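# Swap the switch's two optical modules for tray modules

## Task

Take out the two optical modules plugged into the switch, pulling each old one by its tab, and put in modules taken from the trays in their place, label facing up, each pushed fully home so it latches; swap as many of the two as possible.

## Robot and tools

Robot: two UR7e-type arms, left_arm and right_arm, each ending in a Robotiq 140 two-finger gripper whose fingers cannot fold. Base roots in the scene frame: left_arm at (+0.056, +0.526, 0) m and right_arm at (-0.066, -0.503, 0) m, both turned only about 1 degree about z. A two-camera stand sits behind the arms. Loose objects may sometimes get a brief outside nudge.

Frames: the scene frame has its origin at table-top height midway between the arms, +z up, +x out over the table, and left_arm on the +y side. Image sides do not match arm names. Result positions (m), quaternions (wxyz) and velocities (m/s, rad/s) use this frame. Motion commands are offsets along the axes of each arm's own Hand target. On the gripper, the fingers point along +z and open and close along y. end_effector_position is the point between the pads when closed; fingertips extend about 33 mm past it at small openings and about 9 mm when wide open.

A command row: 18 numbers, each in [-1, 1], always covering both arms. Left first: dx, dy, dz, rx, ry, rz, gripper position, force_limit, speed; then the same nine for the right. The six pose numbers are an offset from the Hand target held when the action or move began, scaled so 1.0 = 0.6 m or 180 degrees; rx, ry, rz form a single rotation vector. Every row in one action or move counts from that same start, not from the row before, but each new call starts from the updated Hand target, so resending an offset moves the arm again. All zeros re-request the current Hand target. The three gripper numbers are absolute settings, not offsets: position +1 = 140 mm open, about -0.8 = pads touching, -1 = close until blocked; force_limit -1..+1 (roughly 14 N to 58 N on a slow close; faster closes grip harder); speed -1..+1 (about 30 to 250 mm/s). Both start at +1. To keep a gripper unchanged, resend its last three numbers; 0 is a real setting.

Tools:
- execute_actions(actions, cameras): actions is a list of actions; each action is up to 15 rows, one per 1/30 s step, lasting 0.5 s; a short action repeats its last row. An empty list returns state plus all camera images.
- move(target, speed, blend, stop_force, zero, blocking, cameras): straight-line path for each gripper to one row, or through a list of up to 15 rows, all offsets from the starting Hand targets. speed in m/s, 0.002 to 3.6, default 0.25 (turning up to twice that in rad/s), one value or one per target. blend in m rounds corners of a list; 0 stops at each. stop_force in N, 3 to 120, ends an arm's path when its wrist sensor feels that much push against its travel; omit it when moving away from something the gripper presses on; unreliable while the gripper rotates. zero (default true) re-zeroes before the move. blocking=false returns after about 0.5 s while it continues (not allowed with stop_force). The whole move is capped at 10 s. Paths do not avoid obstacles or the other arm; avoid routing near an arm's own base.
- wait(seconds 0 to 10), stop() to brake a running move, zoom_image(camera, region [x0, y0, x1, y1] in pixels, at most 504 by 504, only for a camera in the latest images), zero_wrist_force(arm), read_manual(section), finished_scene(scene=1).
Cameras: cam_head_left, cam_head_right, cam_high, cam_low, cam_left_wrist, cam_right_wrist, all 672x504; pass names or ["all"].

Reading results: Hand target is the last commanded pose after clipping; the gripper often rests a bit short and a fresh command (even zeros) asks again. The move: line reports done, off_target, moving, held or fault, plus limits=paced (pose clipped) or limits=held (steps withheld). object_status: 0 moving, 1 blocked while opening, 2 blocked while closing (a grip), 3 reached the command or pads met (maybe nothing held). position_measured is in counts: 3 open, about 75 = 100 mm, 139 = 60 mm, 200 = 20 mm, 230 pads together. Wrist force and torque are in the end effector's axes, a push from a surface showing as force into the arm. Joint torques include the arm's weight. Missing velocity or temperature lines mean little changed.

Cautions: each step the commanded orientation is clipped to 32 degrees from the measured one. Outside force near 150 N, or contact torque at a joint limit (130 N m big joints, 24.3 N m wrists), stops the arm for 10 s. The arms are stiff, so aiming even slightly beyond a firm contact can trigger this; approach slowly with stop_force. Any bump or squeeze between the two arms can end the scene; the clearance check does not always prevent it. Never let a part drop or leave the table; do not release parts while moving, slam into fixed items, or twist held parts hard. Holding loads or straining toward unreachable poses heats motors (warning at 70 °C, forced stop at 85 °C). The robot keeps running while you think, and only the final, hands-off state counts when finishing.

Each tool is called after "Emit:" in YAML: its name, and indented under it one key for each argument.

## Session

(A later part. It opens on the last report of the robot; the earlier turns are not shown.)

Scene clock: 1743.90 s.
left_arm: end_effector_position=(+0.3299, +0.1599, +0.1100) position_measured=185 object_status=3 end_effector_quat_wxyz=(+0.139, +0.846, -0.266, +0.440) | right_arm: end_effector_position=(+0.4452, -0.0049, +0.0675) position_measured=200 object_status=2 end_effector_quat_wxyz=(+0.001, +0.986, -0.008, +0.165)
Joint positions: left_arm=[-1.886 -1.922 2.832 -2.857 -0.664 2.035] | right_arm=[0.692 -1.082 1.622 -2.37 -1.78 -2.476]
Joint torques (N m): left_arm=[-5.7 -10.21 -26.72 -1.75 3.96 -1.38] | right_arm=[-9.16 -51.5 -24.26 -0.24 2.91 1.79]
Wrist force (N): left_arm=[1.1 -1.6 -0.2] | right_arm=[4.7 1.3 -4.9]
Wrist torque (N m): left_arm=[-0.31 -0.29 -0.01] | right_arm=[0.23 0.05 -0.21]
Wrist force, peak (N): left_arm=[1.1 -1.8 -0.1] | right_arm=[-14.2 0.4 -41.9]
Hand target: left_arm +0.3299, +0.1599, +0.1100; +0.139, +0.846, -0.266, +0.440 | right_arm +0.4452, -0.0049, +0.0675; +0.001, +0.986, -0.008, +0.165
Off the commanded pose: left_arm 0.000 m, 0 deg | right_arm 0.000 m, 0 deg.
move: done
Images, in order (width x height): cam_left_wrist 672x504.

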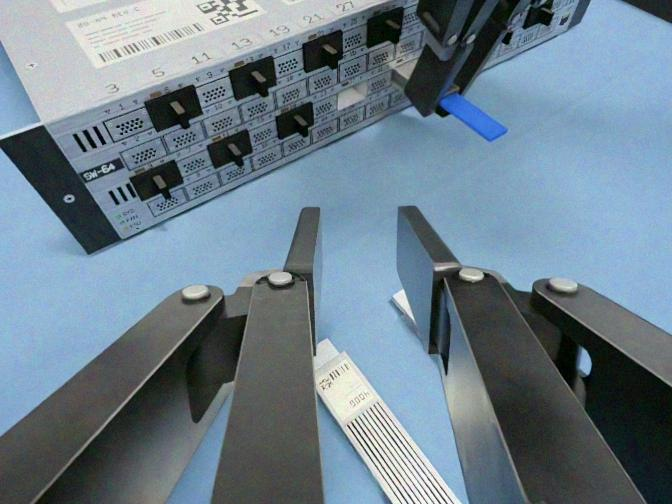

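Emit:
move:
  target: [0, 0, 0, 0, 0, 0, -0.443, 0, -0.5, 0.0189, 0, 0.0065, 0, 0, 0, -1, 1, -0.6]
  speed: 0.03
  stop_force: 30
  cameras: ["cam_left_wrist", "cam_right_wrist"]

Emit:
zoom_image:
  camera: "cam_left_wrist"
  region: [385, 45, 465, 125]

Scene clock: 1782.27 s.
left_arm: end_effector_position=(+0.3299, +0.1599, +0.1100) position_measured=185 object_status=3 end_effector_quat_wxyz=(+0.139, +0.846, -0.266, +0.440) | right_arm: end_effector_position=(+0.4572, -0.0050, +0.0676) position_measured=200 object_status=2 end_effector_quat_wxyz=(+0.001, +0.986, -0.008, +0.165)
Joint positions: left_arm=[-1.886 -1.922 2.832 -2.857 -0.664 2.035] | right_arm=[0.68 -1.066 1.597 -2.363 -1.777 -2.488]
Joint torques (N m): left_arm=[-5.11 -10.03 -27.29 -1.74 4.05 -1.45] | right_arm=[-12.55 -30.21 -28.76 -2.05 1.99 -1.83]
Wrist force (N): left_arm=[1.2 -1.7 -0.2] | right_arm=[-3.7 1.5 -7.5]
Wrist torque (N m): left_arm=[-0.32 -0.31 -0.01] | right_arm=[0.17 0.19 -0.09]
Wrist force, peak (N): left_arm=[1.4 -1.6 -0.1] | right_arm=[-3.8 1.7 -7.7]
Hand target: left_arm +0.3299, +0.1599, +0.1100; +0.139, +0.846, -0.266, +0.440 | right_arm +0.4572, -0.0050, +0.0675; +0.001, +0.986, -0.008, +0.165
Off the commanded pose: left_arm 0.000 m, 0 deg | right_arm 0.000 m, 0 deg.
move: done
Images, in order (width x height): cam_left_wrist 672x504, cam_right_wrist 672x504.

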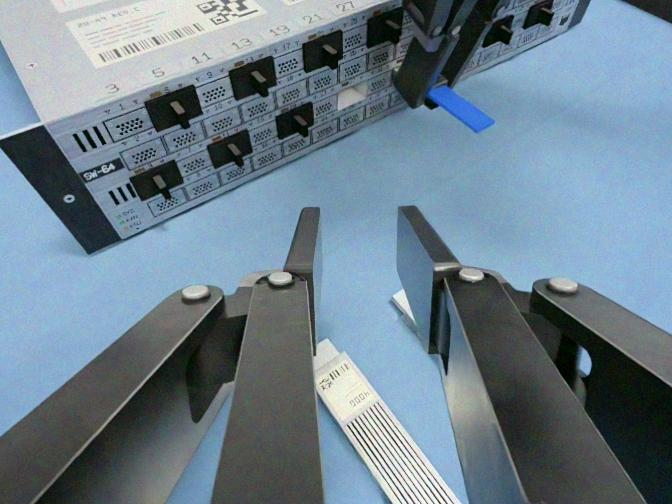

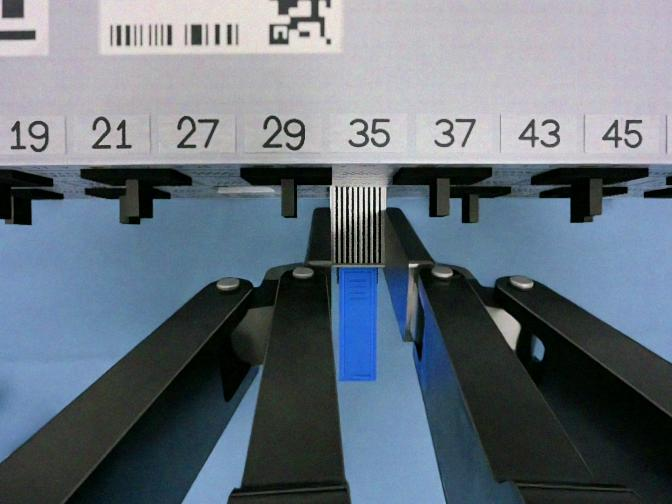

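Scaled by 6.300 from the camera's 672x504 image, which has a finer 960x720 frame.

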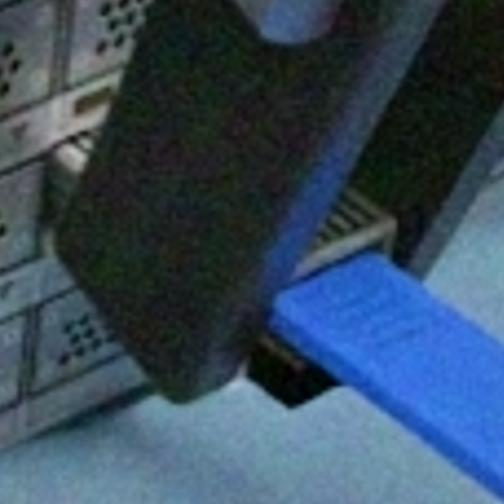

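Emit:
move:
  target: [0, 0, 0, 0, 0, 0, -0.443, 0, -0.5, 0.0104, 0, 0.0036, 0, 0, 0, -1, 1, -0.6]
  speed: 0.02
  stop_force: 40
  cameras: ["cam_left_wrist", "cam_right_wrist"]

Emit:
zoom_image:
  camera: "cam_right_wrist"
  region: [280, 150, 440, 290]

Scene clock: 1800.03 s.
left_arm: end_effector_position=(+0.3299, +0.1599, +0.1100) position_measured=185 object_status=3 end_effector_quat_wxyz=(+0.139, +0.846, -0.266, +0.440) | right_arm: end_effector_position=(+0.4638, -0.0051, +0.0675) position_measured=200 object_status=2 end_effector_quat_wxyz=(+0.001, +0.986, -0.008, +0.165)
Joint positions: left_arm=[-1.886 -1.922 2.832 -2.857 -0.664 2.035] | right_arm=[0.673 -1.057 1.583 -2.359 -1.775 -2.494]
Joint torques (N m): left_arm=[-5.19 -10.09 -26.87 -1.76 4.08 -1.41] | right_arm=[-21.42 -22.39 -28.88 -4.43 0.05 -2.02]
Wrist force (N): left_arm=[1.2 -1.5 -0.2] | right_arm=[-19.8 5.3 -27.8]
Wrist torque (N m): left_arm=[-0.29 -0.31 -0.01] | right_arm=[0.03 0.54 0.19]
Wrist force, peak (N): left_arm=[1.2 -1.8 -0.1] | right_arm=[-20.1 5.0 -27.9]
Hand target: left_arm +0.3299, +0.1599, +0.1100; +0.139, +0.846, -0.266, +0.440 | right_arm +0.4638, -0.0052, +0.0675; +0.001, +0.986, -0.008, +0.165
Off the commanded pose: left_arm 0.000 m, 0 deg | right_arm 0.000 m, 0 deg.
move: done
Images, in order (width x height): cam_left_wrist 672x504, cam_right_wrist 672x504.

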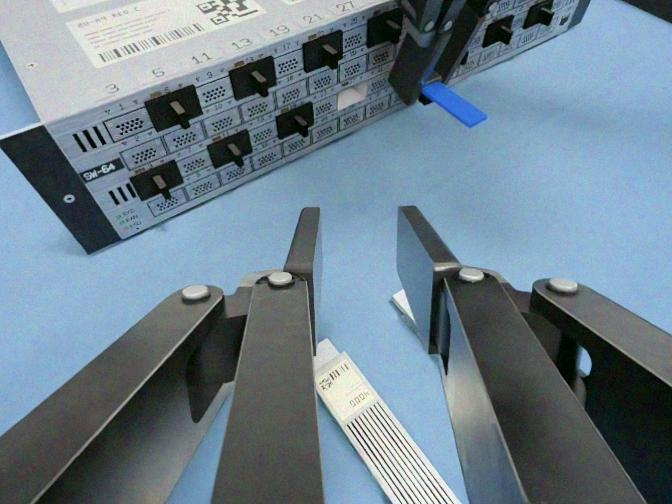

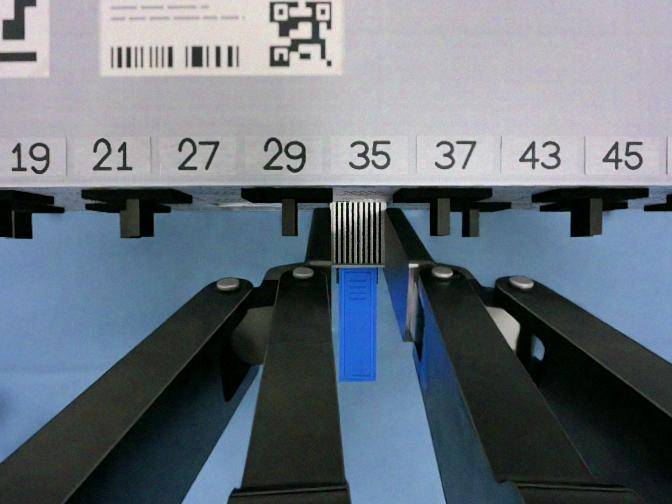

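Scaled by 3.150 from the camera's 672x504 image, which has a finer 960x720 frame.

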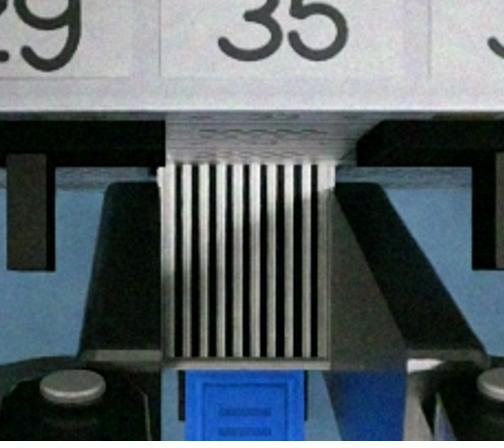

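Emit:
move:
  target: [0, 0, 0, 0, 0, 0, -0.443, 0, -0.5, 0.0028, 0, 0.001, 0, 0, 0, -1, 1, -0.6]
  speed: 0.01
  stop_force: 35
  cameras: ["cam_right_wrist"]

Emit:
zoom_image:
  camera: "cam_right_wrist"
  region: [280, 150, 440, 290]

Scene clock: 1819.30 s.
left_arm: end_effector_position=(+0.3299, +0.1599, +0.1100) position_measured=185 object_status=3 end_effector_quat_wxyz=(+0.139, +0.846, -0.266, +0.440) | right_arm: end_effector_position=(+0.4656, -0.0052, +0.0675) position_measured=200 object_status=2 end_effector_quat_wxyz=(+0.001, +0.986, -0.008, +0.165)
Joint positions: left_arm=[-1.886 -1.922 2.832 -2.857 -0.664 2.035] | right_arm=[0.672 -1.054 1.579 -2.358 -1.775 -2.496]
Joint torques (N m): left_arm=[-5.58 -9.85 -27.1 -1.8 4.03 -1.45] | right_arm=[-22.18 -20.87 -28.49 -4.36 0.07 -2.22]
Wrist force (N): left_arm=[1.1 -1.6 -0.1] | right_arm=[-20.8 5.5 -30.1]
Wrist torque (N m): left_arm=[-0.31 -0.28 -0.01] | right_arm=[0.02 0.53 0.20]
Wrist force, peak (N): left_arm=[1.2 -1.8 0.1] | right_arm=[-21.9 5.8 -30.9]
Hand target: left_arm +0.3299, +0.1599, +0.1100; +0.139, +0.846, -0.266, +0.440 | right_arm +0.4656, -0.0052, +0.0675; +0.001, +0.986, -0.008, +0.165
Off the commanded pose: left_arm 0.000 m, 0 deg | right_arm 0.000 m, 0 deg.
move: done
Images, in order (width x height): cam_right_wrist 672x504.

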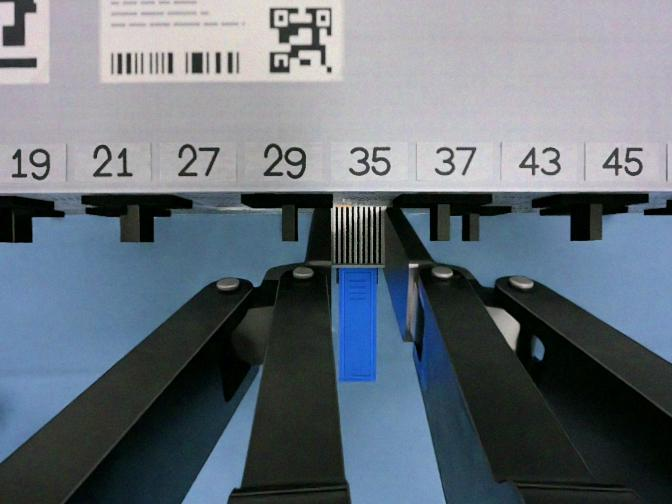

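Scaled by 3.150 from the camera's 672x504 image, which has a finer 960x720 frame.

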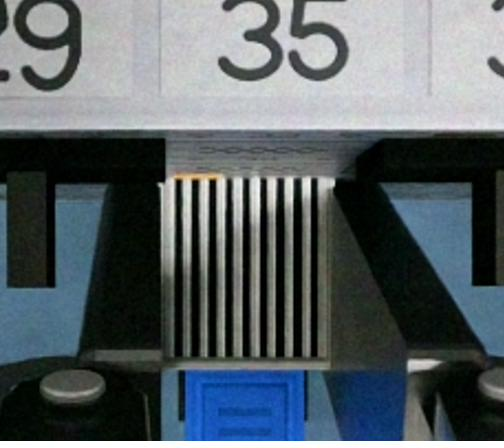

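Emit:
move:
  target:
    - [0, 0, 0, 0, 0, 0, -0.443, 0, -0.5, 0, 0, 0, 0, 0, 0, -0.48, 0, -0.8]
    - [0, 0, 0, 0, 0, 0, -0.443, 0, -0.5, -0.0473, 0, -0.0163, 0, 0, 0, -0.48, 0, -0.8]
  speed: 0.06
  cameras: ["cam_left_wrist", "cam_right_wrist"]

Emit:
zoom_image:
  camera: "cam_left_wrist"
  region: [320, 20, 480, 140]

Emit:
zoom_image:
  camera: "cam_right_wrist"
  region: [280, 80, 440, 220]

Scene clock: 1864.43 s.
left_arm: end_effector_position=(+0.3299, +0.1599, +0.1100) position_measured=185 object_status=3 end_effector_quat_wxyz=(+0.139, +0.846, -0.266, +0.440) | right_arm: end_effector_position=(+0.4357, -0.0047, +0.0675) position_measured=190 object_status=3 end_effector_quat_wxyz=(+0.001, +0.986, -0.008, +0.165)
Joint positions: left_arm=[-1.886 -1.922 2.832 -2.857 -0.664 2.035] | right_arm=[0.702 -1.094 1.641 -2.374 -1.783 -2.467]
Joint torques (N m): left_arm=[-5.53 -9.82 -26.67 -1.75 4.1 -1.41] | right_arm=[9.83 -53.28 -16.35 -4.87 -3.85 1.96]
Wrist force (N): left_arm=[1.1 -1.6 -0.1] | right_arm=[0.2 0.4 0.7]
Wrist torque (N m): left_arm=[-0.30 -0.29 -0.01] | right_arm=[-0.03 -0.13 -0.26]
Wrist force, peak (N): left_arm=[1.3 -1.7 -0.2] | right_arm=[-21.0 5.4 -30.5]
Hand target: left_arm +0.3299, +0.1599, +0.1100; +0.139, +0.846, -0.266, +0.440 | right_arm +0.4356, -0.0047, +0.0675; +0.001, +0.986, -0.008, +0.165
Off the commanded pose: left_arm 0.000 m, 0 deg | right_arm 0.000 m, 0 deg.
move: done
Images, in order (width x height): cam_left_wrist 672x504, cam_right_wrist 672x504.

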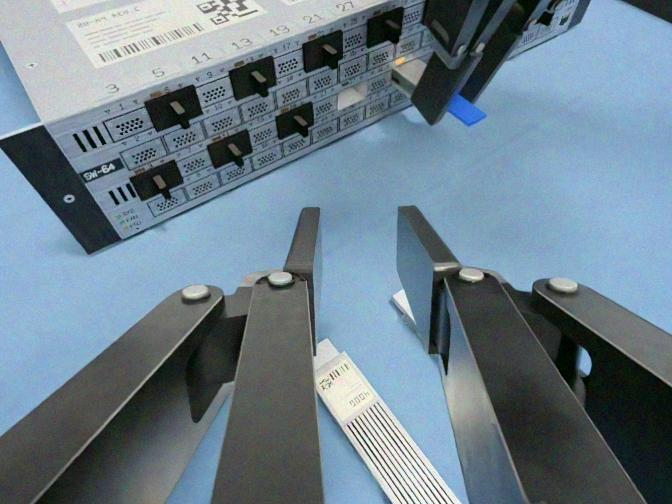

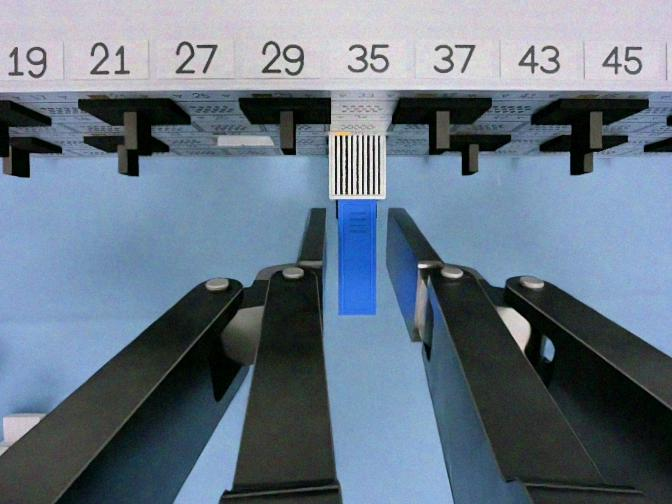

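Scaled by 3.150 from the camera's 672x504 image, which has a finer 960x720 frame.

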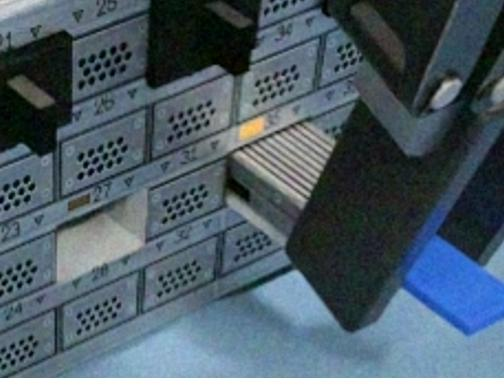

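Scaled by 3.150 from the camera's 672x504 image, which has a finer 960x720 frame.

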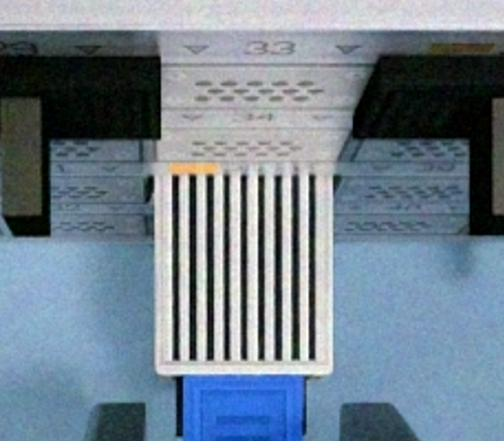

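Emit:
move:
  target:
    - [-0.1297,-0.2457,-0.2435,0.0996,-0.1901,-0.1294,-0.42,0,-0.5,-0.0788,0,-0.0271,0,0,0,-0.48,0,-0.8]
    - [-0.1297,-0.2457,-0.2435,0.0996,-0.1901,-0.1294,-0.42,0,-0.5,-0.1403,0.1983,-0.1233,0.1220,0.1932,-0.1619,-0.48,0,-0.8]
  speed: 0.3
  blend: [0.015,0]
  cameras: ["cam_left_wrist","cam_right_wrist"]

Scene clock: 1950.40 s.
left_arm: end_effector_position=(+0.2797, +0.3749, +0.1300) position_measured=182 object_status=3 end_effector_quat_wxyz=(+0.009, +0.983, -0.052, +0.174) | right_arm: end_effector_position=(+0.3301, -0.1220, +0.1101) position_measured=190 object_status=3 end_effector_quat_wxyz=(-0.139, +0.846, +0.267, +0.440)
Joint positions: left_arm=[-1.671 -2.598 2.495 -1.463 -1.221 1.56] | right_arm=[0.454 -1.368 2.612 -3.767 -1.43 -3.24]
Joint torques (N m): left_arm=[-6.47 4.27 -37.07 -1.12 3.32 -1.66] | right_arm=[-10.89 -8.39 -3.34 -5.38 2.82 -1.97]
Wrist force (N): left_arm=[0.9 -1.6 -0.7] | right_arm=[0.6 -0.1 0.4]
Wrist torque (N m): left_arm=[-0.16 -0.28 -0.02] | right_arm=[-0.18 0.07 -0.16]
Wrist force, peak (N): left_arm=[1.1 -2.3 -0.8] | right_arm=[0.7 -0.8 1.1]
Hand target: left_arm +0.2797, +0.3749, +0.1300; +0.009, +0.983, -0.052, +0.174 | right_arm +0.3301, -0.1221, +0.1101; -0.139, +0.846, +0.267, +0.440
Off the commanded pose: left_arm 0.000 m, 0 deg | right_arm 0.000 m, 0 deg.
move: done
Images, in order (width x height): cam_left_wrist 672x504, cam_right_wrist 672x504.

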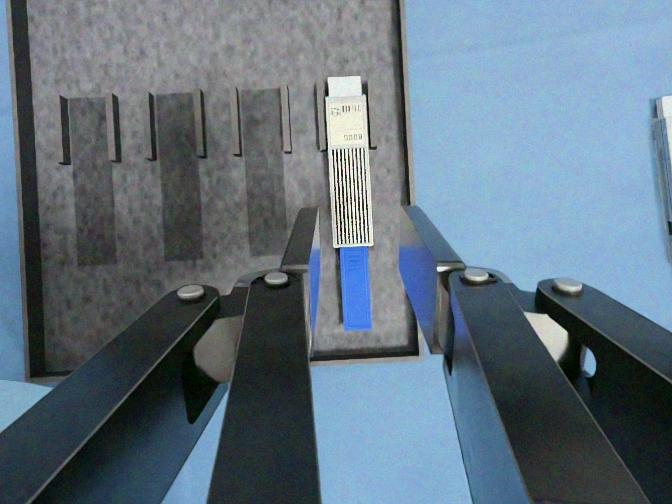

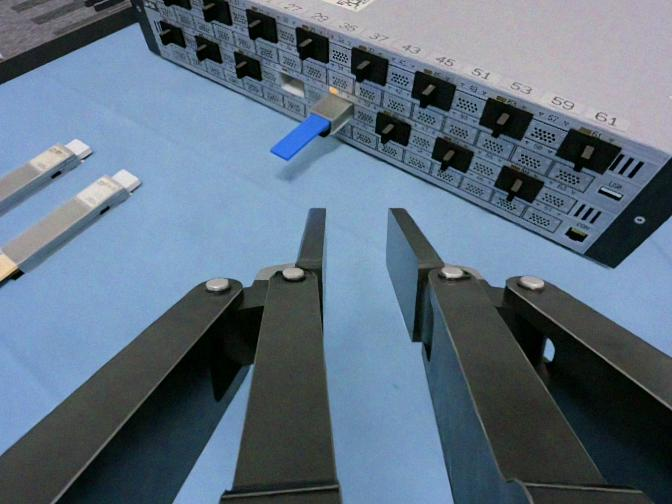

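Emit:
zoom_image:
  camera: "cam_left_wrist"
  region: [270, 60, 430, 360]

Scaled by 1.680 from the camera's 672x504 image, which has a finer 960x720 frame.

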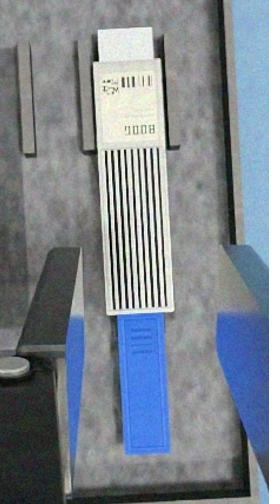

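Emit:
move:
  target: [-0.0310,0.0020,0.1129,0.00538,0,-0.01477,-0.42,0,-0.5,0,0,0,0,0,0,-0.48,0,-0.8]
  speed: 0.15
  cameras: ["cam_left_wrist"]

Emit:
zoom_image:
  camera: "cam_left_wrist"
  region: [270, 60, 450, 300]

Scene clock: 2020.60 s.
left_arm: end_effector_position=(+0.2853, +0.3732, +0.0600) position_measured=182 object_status=3 end_effector_quat_wxyz=(+0.005, +0.984, -0.027, +0.174) | right_arm: end_effector_position=(+0.3301, -0.1221, +0.1101) position_measured=190 object_status=3 end_effector_quat_wxyz=(-0.139, +0.846, +0.267, +0.440)
Joint positions: left_arm=[-1.627 -2.54 2.668 -1.693 -1.221 1.554] | right_arm=[0.454 -1.368 2.612 -3.767 -1.43 -3.241]
Joint torques (N m): left_arm=[6.81 21.85 -15.98 -5 -1.21 1.52] | right_arm=[-11.28 -9.87 -3.65 -5.02 3.05 -1.75]
Wrist force (N): left_arm=[0.8 -1.3 -0.5] | right_arm=[0.5 0.0 0.6]
Wrist torque (N m): left_arm=[-0.09 -0.27 -0.15] | right_arm=[-0.16 0.08 -0.16]
Wrist force, peak (N): left_arm=[1.3 -1.5 -1.8] | right_arm=[0.6 -0.3 1.1]
Hand target: left_arm +0.2853, +0.3731, +0.0600; +0.005, +0.984, -0.027, +0.174 | right_arm +0.3301, -0.1221, +0.1101; -0.139, +0.846, +0.267, +0.440
Off the commanded pose: left_arm 0.000 m, 0 deg | right_arm 0.000 m, 0 deg.
move: done
Images, in order (width x height): cam_left_wrist 672x504.

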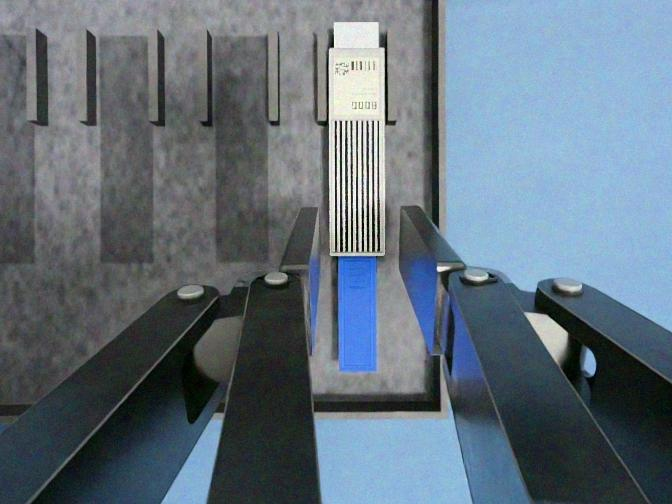

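Scaled by 2.100 from the camera's 672x504 image, which has a finer 960x720 frame.

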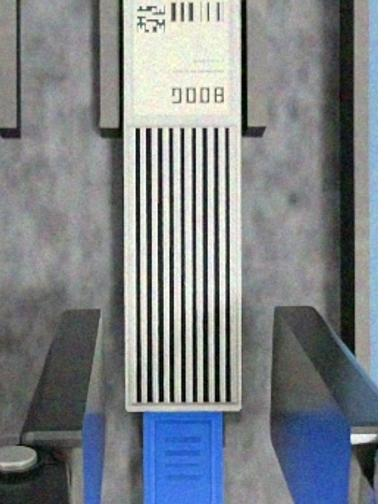

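Emit:
move:
  target: [-0.0055,0,0.0210,0.00114,0,-0.00313,-0.42,0,-0.5,0,0,0,0,0,0,-0.48,0,-0.8]
  speed: 0.1

Emit:
move:
  target: [-0.00485,0,0.01331,0,0,0,-0.42,0,-0.5,0,0,0,0,0,0,-0.48,0,-0.8]
  speed: 0.02
  stop_force: 6
  cameras: ["cam_left_wrist"]

Scene clock: 2080.83 s.
left_arm: end_effector_position=(+0.2865, +0.3731, +0.0470) position_measured=182 object_status=3 end_effector_quat_wxyz=(+0.004, +0.985, -0.022, +0.174) | right_arm: end_effector_position=(+0.3301, -0.1221, +0.1101) position_measured=190 object_status=3 end_effector_quat_wxyz=(-0.139, +0.846, +0.267, +0.440)
Joint positions: left_arm=[-1.618 -2.518 2.699 -1.746 -1.221 1.552] | right_arm=[0.454 -1.368 2.612 -3.767 -1.43 -3.241]
Joint torques (N m): left_arm=[6.28 22.11 -13.76 -4.88 -1.23 1.73] | right_arm=[-10.12 -9.82 -4.87 -4.97 3.14 -1.96]
Wrist force (N): left_arm=[0.9 -1.4 -0.4] | right_arm=[0.2 0.1 0.6]
Wrist torque (N m): left_arm=[-0.11 -0.28 -0.11] | right_arm=[-0.15 0.16 -0.16]
Wrist force, peak (N): left_arm=[1.1 -1.5 -0.5] | right_arm=[0.6 0.1 1.1]
Hand target: left_arm +0.2865, +0.3731, +0.0470; +0.004, +0.985, -0.022, +0.174 | right_arm +0.3301, -0.1221, +0.1101; -0.139, +0.846, +0.267, +0.440
Off the commanded pose: left_arm 0.000 m, 0 deg | right_arm 0.000 m, 0 deg.
move: done

Scene clock: 2082.40 s.
left_arm: end_effector_position=(+0.2865, +0.3731, +0.0399) position_measured=182 object_status=3 end_effector_quat_wxyz=(+0.004, +0.985, -0.022, +0.174) | right_arm: end_effector_position=(+0.3301, -0.1221, +0.1101) position_measured=190 object_status=3 end_effector_quat_wxyz=(-0.139, +0.846, +0.267, +0.440)
Joint positions: left_arm=[-1.618 -2.51 2.717 -1.771 -1.221 1.552] | right_arm=[0.454 -1.368 2.612 -3.767 -1.43 -3.241]
Joint torques (N m): left_arm=[-2.44 2.99 -34.76 -1.51 0.66 -0.5] | right_arm=[-10.66 -8.98 -4.99 -5.03 2.95 -1.8]
Wrist force (N): left_arm=[2.1 -4.4 -7.3] | right_arm=[0.5 -0.3 0.8]
Wrist torque (N m): left_arm=[-0.03 -0.36 -0.06] | right_arm=[-0.22 0.09 -0.16]
Wrist force, peak (N): left_arm=[5.0 -11.6 -32.0] | right_arm=[0.8 0.0 0.9]
Hand target: left_arm +0.2865, +0.3731, +0.0399; +0.004, +0.985, -0.022, +0.174 (not the last commanded pose) | right_arm +0.3301, -0.1221, +0.1101; -0.139, +0.846, +0.267, +0.440
Off the commanded pose: left_arm 0.001 m, 0 deg | right_arm 0.000 m, 0 deg.
move: contact (left_arm)
Images, in order (width x height): cam_left_wrist 672x504.

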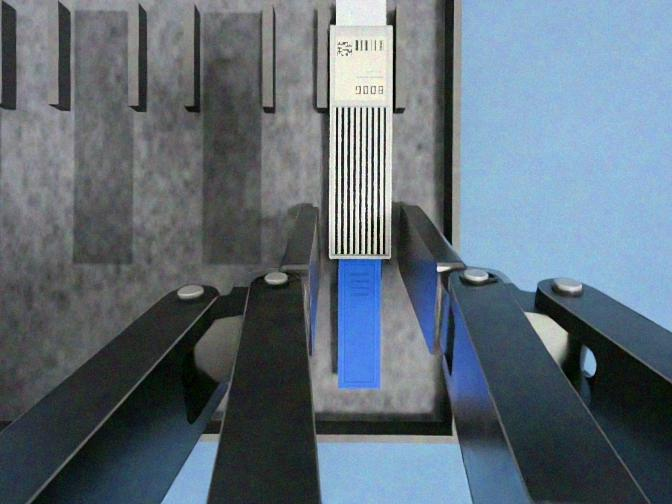

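Emit:
move:
  target:
    - [0.00097,0,-0.00266,0,0,0,-0.42,0,-0.5,0,0,0,0,0,0,-0.48,0,-0.8]
    - [0.00097,0,-0.00266,0,0,0,-1,1,-0.6,0,0,0,0,0,0,-0.48,0,-0.8]
    - [0.05706,0,-0.15677,0,0,0,-1,1,-0.6,0,0,0,0,0,0,-0.48,0,-0.8]
    - [0.17916,0.5418,-0.02365,0.00564,0,-0.01551,-1,1,-0.6,0,0,0,0,0,0,-0.48,0,-0.8]
  speed: [0.05,0.05,0.2,0.3]
  blend: [0,0,0.03,0]
  cameras: ["cam_left_wrist","cam_right_wrist"]

Emit:
zoom_image:
  camera: "cam_left_wrist"
  region: [260, 0, 460, 280]

Emit:
zoom_image:
  camera: "cam_right_wrist"
  region: [200, 40, 420, 200]

Scene clock: 2131.37 s.
left_arm: end_effector_position=(+0.3678, +0.0441, +0.0900) position_measured=200 object_status=2 end_effector_quat_wxyz=(-0.001, +0.985, +0.003, +0.174) | right_arm: end_effector_position=(+0.3301, -0.1221, +0.1101) position_measured=190 object_status=3 end_effector_quat_wxyz=(-0.139, +0.846, +0.267, +0.440)
Joint positions: left_arm=[-1.41 -1.398 1.945 -2.168 -1.225 1.718] | right_arm=[0.454 -1.368 2.612 -3.767 -1.43 -3.241]
Joint torques (N m): left_arm=[7.46 -20.15 -34.64 -1.5 -1.19 1.68] | right_arm=[-10.76 -9.13 -5.46 -4.98 3.16 -1.77]
Wrist force (N): left_arm=[0.5 -2.2 0.6] | right_arm=[0.6 0.0 0.9]
Wrist torque (N m): left_arm=[-0.29 -0.32 -0.15] | right_arm=[-0.17 0.07 -0.16]
Wrist force, peak (N): left_arm=[1.6 -9.2 -22.3] | right_arm=[0.7 0.1 1.1]
Hand target: left_arm +0.3678, +0.0440, +0.0900; -0.001, +0.985, +0.003, +0.174 | right_arm +0.3301, -0.1221, +0.1101; -0.139, +0.846, +0.267, +0.440
Off the commanded pose: left_arm 0.000 m, 0 deg | right_arm 0.000 m, 0 deg.
move: done
Images, in order (width x height): cam_left_wrist 672x504, cam_right_wrist 672x504.

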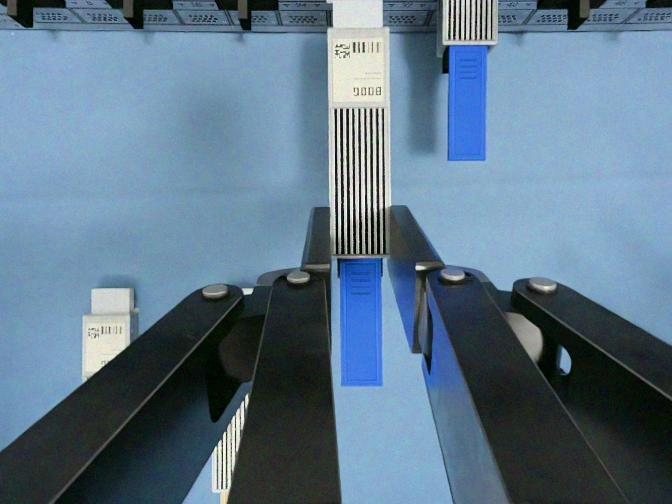

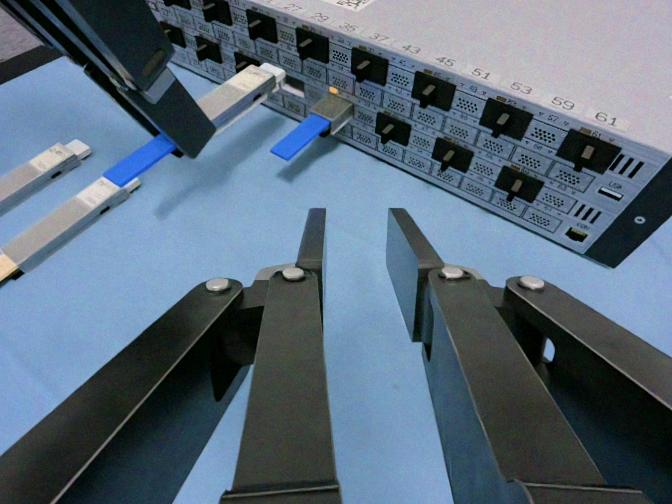

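Scaled by 1.800 from the camera's 672x504 image, which has a finer 960x720 frame.

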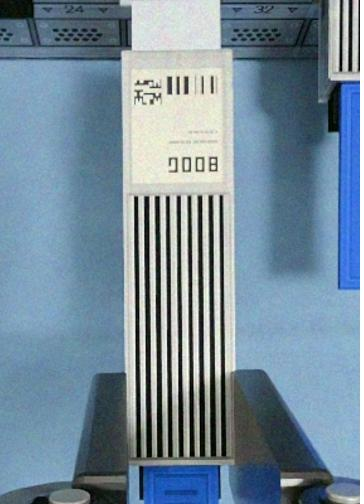

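Scaled by 2.291 from the camera's 672x504 image, which has a finer 960x720 frame.

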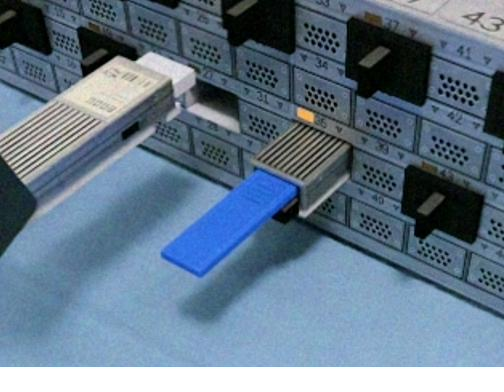

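Emit:
zoom_image:
  camera: "cam_left_wrist"
  region: [300, 0, 420, 120]

Emit:
zoom_image:
  camera: "cam_left_wrist"
  region: [300, 170, 420, 290]

Scaled by 4.200 from the camera's 672x504 image, which has a finer 960x720 frame.

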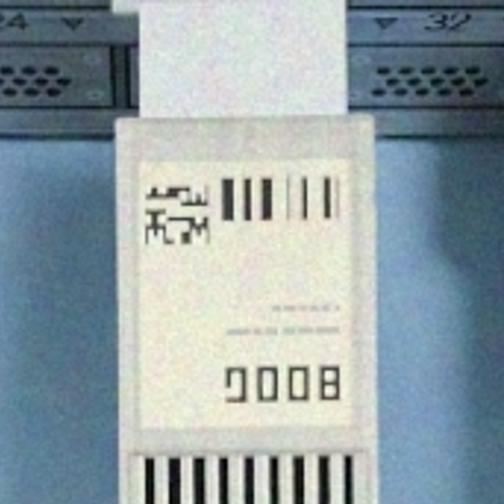

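Scaled by 4.200 from the camera's 672x504 image, which has a finer 960x720 frame.

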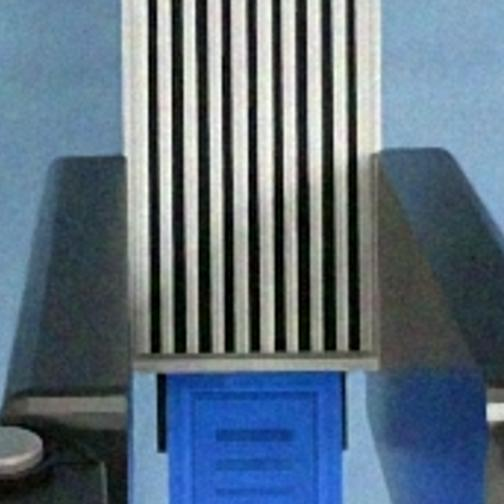

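Emit:
move:
  target: [0.00432,-0.00217,0.04272,-0.00133,0,0.00366,-1,1,-0.6,0,0,0,0,0,0,-0.48,0,-0.8]
  speed: 0.08
  cameras: ["cam_left_wrist","cam_right_wrist"]

Emit:
zoom_image:
  camera: "cam_right_wrist"
  region: [220, 60, 360, 160]

Emit:
zoom_image:
  camera: "cam_left_wrist"
  region: [300, 0, 500, 140]

Scene clock: 2204.23 s.
left_arm: end_effector_position=(+0.3790, +0.0454, +0.0669) position_measured=200 object_status=2 end_effector_quat_wxyz=(+0.000, +0.985, -0.003, +0.174) | right_arm: end_effector_position=(+0.3301, -0.1221, +0.1101) position_measured=190 object_status=3 end_effector_quat_wxyz=(-0.139, +0.846, +0.267, +0.440)
Joint positions: left_arm=[-1.388 -1.359 1.97 -2.245 -1.227 1.755] | right_arm=[0.454 -1.368 2.612 -3.767 -1.43 -3.241]
Joint torques (N m): left_arm=[6.98 -22.08 -13.01 -5.34 -1.09 2.01] | right_arm=[-9.97 -9.64 -5.58 -4.81 3.02 -1.74]
Wrist force (N): left_arm=[0.2 -1.9 0.6] | right_arm=[0.7 0.0 0.7]
Wrist torque (N m): left_arm=[-0.22 -0.28 -0.15] | right_arm=[-0.15 0.04 -0.16]
Wrist force, peak (N): left_arm=[0.3 -2.3 0.7] | right_arm=[0.7 -0.1 1.1]
Hand target: left_arm +0.3791, +0.0454, +0.0668; +0.000, +0.985, -0.003, +0.174 | right_arm +0.3301, -0.1221, +0.1101; -0.139, +0.846, +0.267, +0.440
Off the commanded pose: left_arm 0.000 m, 0 deg | right_arm 0.000 m, 0 deg.
move: done
Images, in order (width x height): cam_left_wrist 672x504, cam_right_wrist 672x504.

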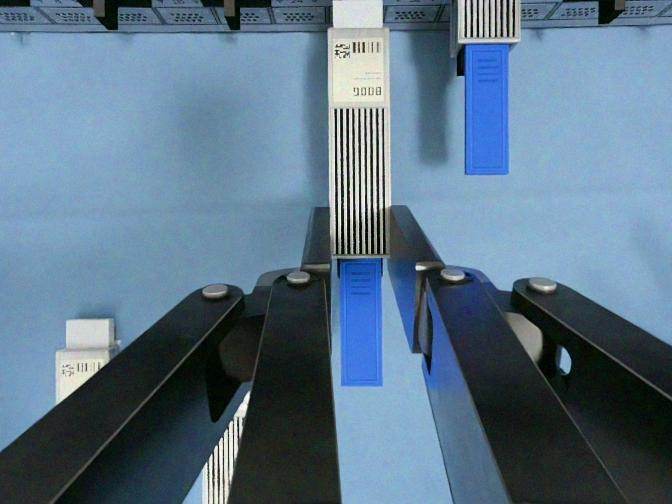

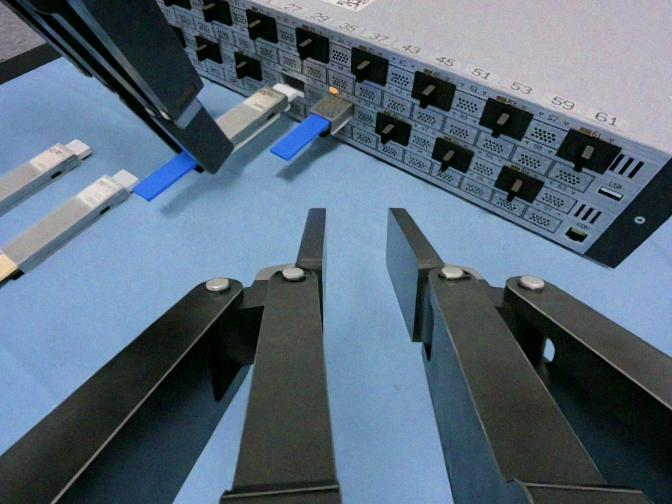

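Scaled by 3.600 from the camera's 672x504 image, which has a finer 960x720 frame.

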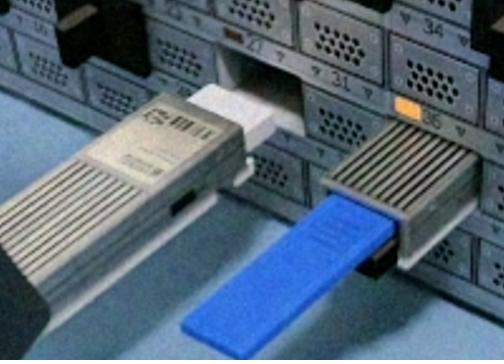

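Scaled by 2.520 from the camera's 672x504 image, which has a finer 960x720 frame.

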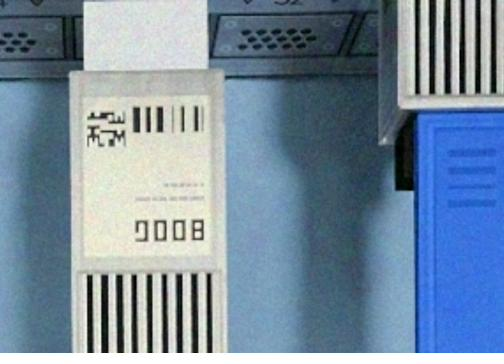

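Emit:
zoom_image:
  camera: "cam_right_wrist"
  region: [262, 62, 332, 118]

Scaled by 7.200 from the camera's 672x504 image, which has a finer 960x720 frame.

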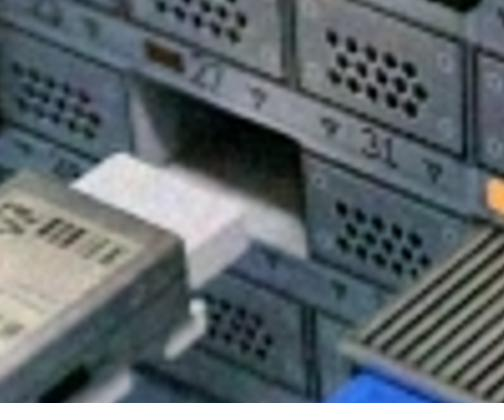

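Emit:
move:
  target: [0.02976,0,0.01083,0,0,0,-1,1,-0.6,0,0,0,0,0,0,-0.48,0,-0.8]
  speed: 0.04
  stop_force: 8
  cameras: ["cam_left_wrist","cam_right_wrist"]

Emit:
zoom_image:
  camera: "cam_right_wrist"
  region: [262, 62, 332, 118]

Emit:
zoom_image:
  camera: "cam_left_wrist"
  region: [300, 0, 540, 100]

Scene clock: 2275.07 s.
left_arm: end_effector_position=(+0.3981, +0.0453, +0.0668) position_measured=200 object_status=2 end_effector_quat_wxyz=(+0.000, +0.985, -0.003, +0.174) | right_arm: end_effector_position=(+0.3301, -0.1221, +0.1101) position_measured=190 object_status=3 end_effector_quat_wxyz=(-0.139, +0.846, +0.267, +0.440)
Joint positions: left_arm=[-1.351 -1.339 1.949 -2.256 -1.229 1.794] | right_arm=[0.454 -1.368 2.612 -3.767 -1.43 -3.241]
Joint torques (N m): left_arm=[7.48 -21.44 -32.25 -4.94 -1.45 1.63] | right_arm=[-11.09 -10.18 -4.36 -4.72 2.82 -1.68]
Wrist force (N): left_arm=[0.1 -1.7 -3.8] | right_arm=[0.6 0.0 0.5]
Wrist torque (N m): left_arm=[-0.20 0.03 -0.14] | right_arm=[-0.17 0.08 -0.17]
Wrist force, peak (N): left_arm=[0.3 -1.9 -4.1] | right_arm=[0.8 0.2 0.9]
Hand target: left_arm +0.3981, +0.0453, +0.0668; +0.000, +0.985, -0.003, +0.174 | right_arm +0.3301, -0.1221, +0.1101; -0.139, +0.846, +0.267, +0.440
Off the commanded pose: left_arm 0.000 m, 0 deg | right_arm 0.000 m, 0 deg.
move: done
Images, in order (width x height): cam_left_wrist 672x504, cam_right_wrist 672x504.

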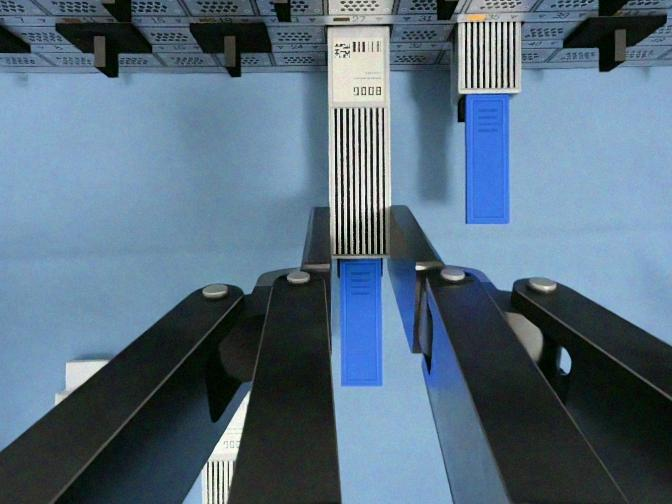

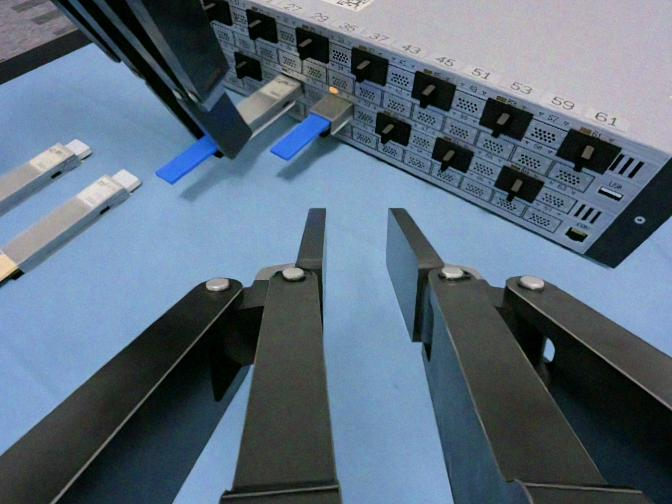

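Scaled by 7.200 from the camera's 672x504 image, which has a finer 960x720 frame.

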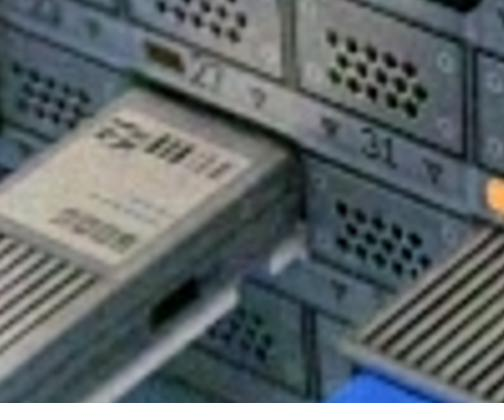

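Scaled by 2.100 from the camera's 672x504 image, which has a finer 960x720 frame.

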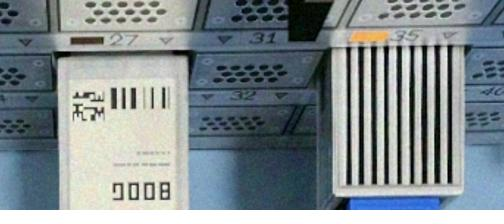

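Emit:
move:
  target:
    - [0.00107,-0.001,-0.0005,0,0,0,-1,1,-0.6,0,0,0,0,0,0,-0.48,0,-0.8]
    - [0.02378,-0.001,0.00777,0,0,0,-1,1,-0.6,0,0,0,0,0,0,-0.48,0,-0.8]
  speed: 0.03
  stop_force: 14
  cameras: ["cam_left_wrist","cam_right_wrist"]

Emit:
zoom_image:
  camera: "cam_right_wrist"
  region: [262, 62, 332, 118]

Emit:
zoom_image:
  camera: "cam_left_wrist"
  region: [300, 0, 540, 140]

Scene clock: 2312.07 s.
left_arm: end_effector_position=(+0.4131, +0.0458, +0.0673) position_measured=200 object_status=2 end_effector_quat_wxyz=(+0.000, +0.985, -0.003, +0.174) | right_arm: end_effector_position=(+0.3301, -0.1221, +0.1101) position_measured=190 object_status=3 end_effector_quat_wxyz=(-0.139, +0.846, +0.267, +0.440)
Joint positions: left_arm=[-1.323 -1.325 1.932 -2.263 -1.231 1.824] | right_arm=[0.454 -1.368 2.612 -3.767 -1.43 -3.241]
Joint torques (N m): left_arm=[8.93 -22.15 -29.92 -3.79 -1 1.42] | right_arm=[-10.87 -9.63 -5.07 -4.83 3.07 -1.58]
Wrist force (N): left_arm=[0.0 1.7 -3.6] | right_arm=[0.6 0.0 0.9]
Wrist torque (N m): left_arm=[-0.37 -0.02 0.10] | right_arm=[-0.16 0.05 -0.16]
Wrist force, peak (N): left_arm=[-0.1 -1.7 -4.3] | right_arm=[0.6 0.1 1.0]
Hand target: left_arm +0.4131, +0.0458, +0.0673; +0.000, +0.985, -0.003, +0.174 | right_arm +0.3301, -0.1221, +0.1101; -0.139, +0.846, +0.267, +0.440
Off the commanded pose: left_arm 0.000 m, 0 deg | right_arm 0.000 m, 0 deg.
move: done
Images, in order (width x height): cam_left_wrist 672x504, cam_right_wrist 672x504.

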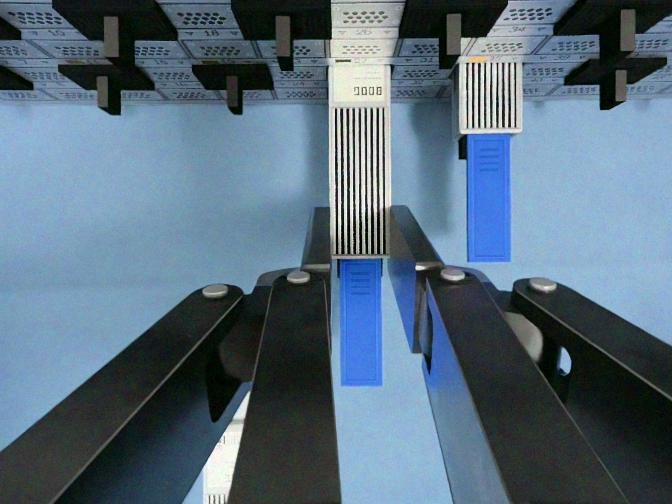

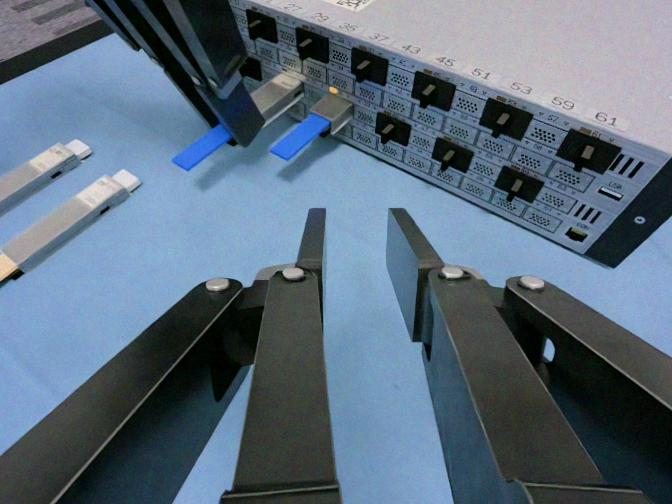

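Scaled by 7.200 from the camera's 672x504 image, which has a finer 960x720 frame.

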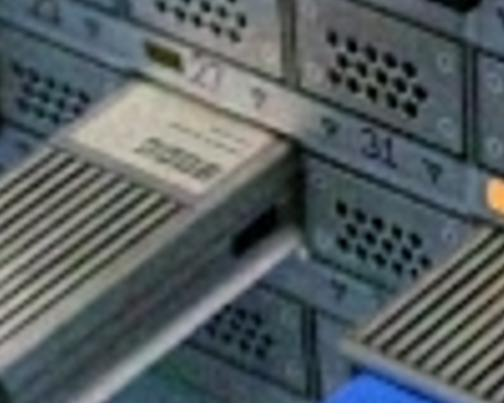

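Scaled by 2.100 from the camera's 672x504 image, which has a finer 960x720 frame.

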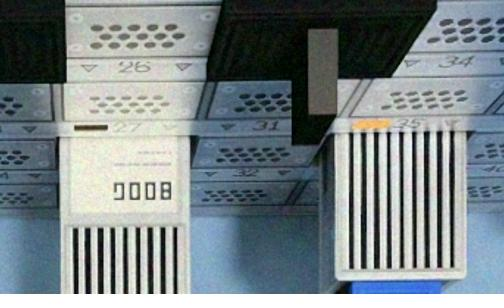

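Emit:
move:
  target: [0.04698,0.0005,0.0171,0,0,0,-1,1,-0.6,0,0,0,0,0,0,-0.48,0,-0.8]
  speed: 0.04
  stop_force: 14
  cameras: ["cam_left_wrist"]

Scene clock: 2327.30 s.
left_arm: end_effector_position=(+0.4431, +0.0454, +0.0673) position_measured=200 object_status=2 end_effector_quat_wxyz=(+0.000, +0.985, -0.003, +0.174) | right_arm: end_effector_position=(+0.3301, -0.1221, +0.1101) position_measured=190 object_status=3 end_effector_quat_wxyz=(-0.139, +0.846, +0.267, +0.440)
Joint positions: left_arm=[-1.269 -1.29 1.891 -2.276 -1.237 1.881] | right_arm=[0.454 -1.368 2.612 -3.767 -1.43 -3.241]
Joint torques (N m): left_arm=[11.85 -16.29 -27.28 -3.97 -0.49 1.67] | right_arm=[-9.5 -10.36 -6.2 -4.76 2.82 -1.69]
Wrist force (N): left_arm=[-3.3 -2.8 -20.0] | right_arm=[0.4 -0.3 0.8]
Wrist torque (N m): left_arm=[-0.15 -0.03 -0.15] | right_arm=[-0.23 0.11 -0.15]
Wrist force, peak (N): left_arm=[-2.8 -2.6 -20.2] | right_arm=[0.7 0.1 1.2]
Hand target: left_arm +0.4431, +0.0454, +0.0673; +0.000, +0.985, -0.003, +0.174 | right_arm +0.3301, -0.1221, +0.1101; -0.139, +0.846, +0.267, +0.440
Off the commanded pose: left_arm 0.000 m, 0 deg | right_arm 0.000 m, 0 deg.
move: done
Images, in order (width x height): cam_left_wrist 672x504.

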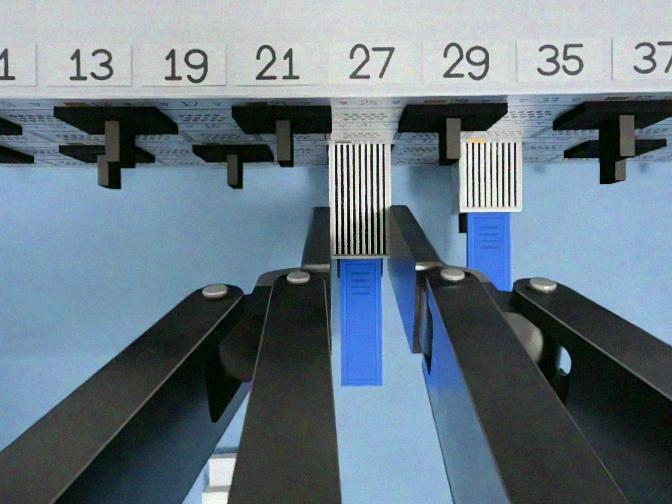

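Emit:
move:
  target: [0.00683,0,0.00072,0,-0.0017,0,-1,1,-0.6,0,0,0,0,0,0,-0.48,0,-0.8]
  speed: 0.02

Scene clock: 2349.87 s.
left_arm: end_effector_position=(+0.4469, +0.0454, +0.0683) position_measured=200 object_status=2 end_effector_quat_wxyz=(+0.000, +0.985, -0.003, +0.171) | right_arm: end_effector_position=(+0.3301, -0.1221, +0.1101) position_measured=190 object_status=3 end_effector_quat_wxyz=(-0.139, +0.846, +0.267, +0.440)
Joint positions: left_arm=[-1.259 -1.286 1.881 -2.272 -1.243 1.89] | right_arm=[0.454 -1.368 2.612 -3.767 -1.43 -3.241]
Joint torques (N m): left_arm=[10.2 -25.44 -33.75 -1.08 0.55 1.85] | right_arm=[-10 -10.23 -6.52 -4.71 2.82 -1.6]
Wrist force (N): left_arm=[-4.1 0.7 -2.9] | right_arm=[0.6 0.0 0.7]
Wrist torque (N m): left_arm=[-0.29 -0.29 -0.01] | right_arm=[-0.16 0.07 -0.16]
Wrist force, peak (N): left_arm=[-3.8 -2.9 -20.4] | right_arm=[0.8 0.0 1.0]
Hand target: left_arm +0.4470, +0.0454, +0.0683; +0.000, +0.985, -0.003, +0.171 | right_arm +0.3301, -0.1221, +0.1101; -0.139, +0.846, +0.267, +0.440
Off the commanded pose: left_arm 0.000 m, 0 deg | right_arm 0.000 m, 0 deg.
move: done


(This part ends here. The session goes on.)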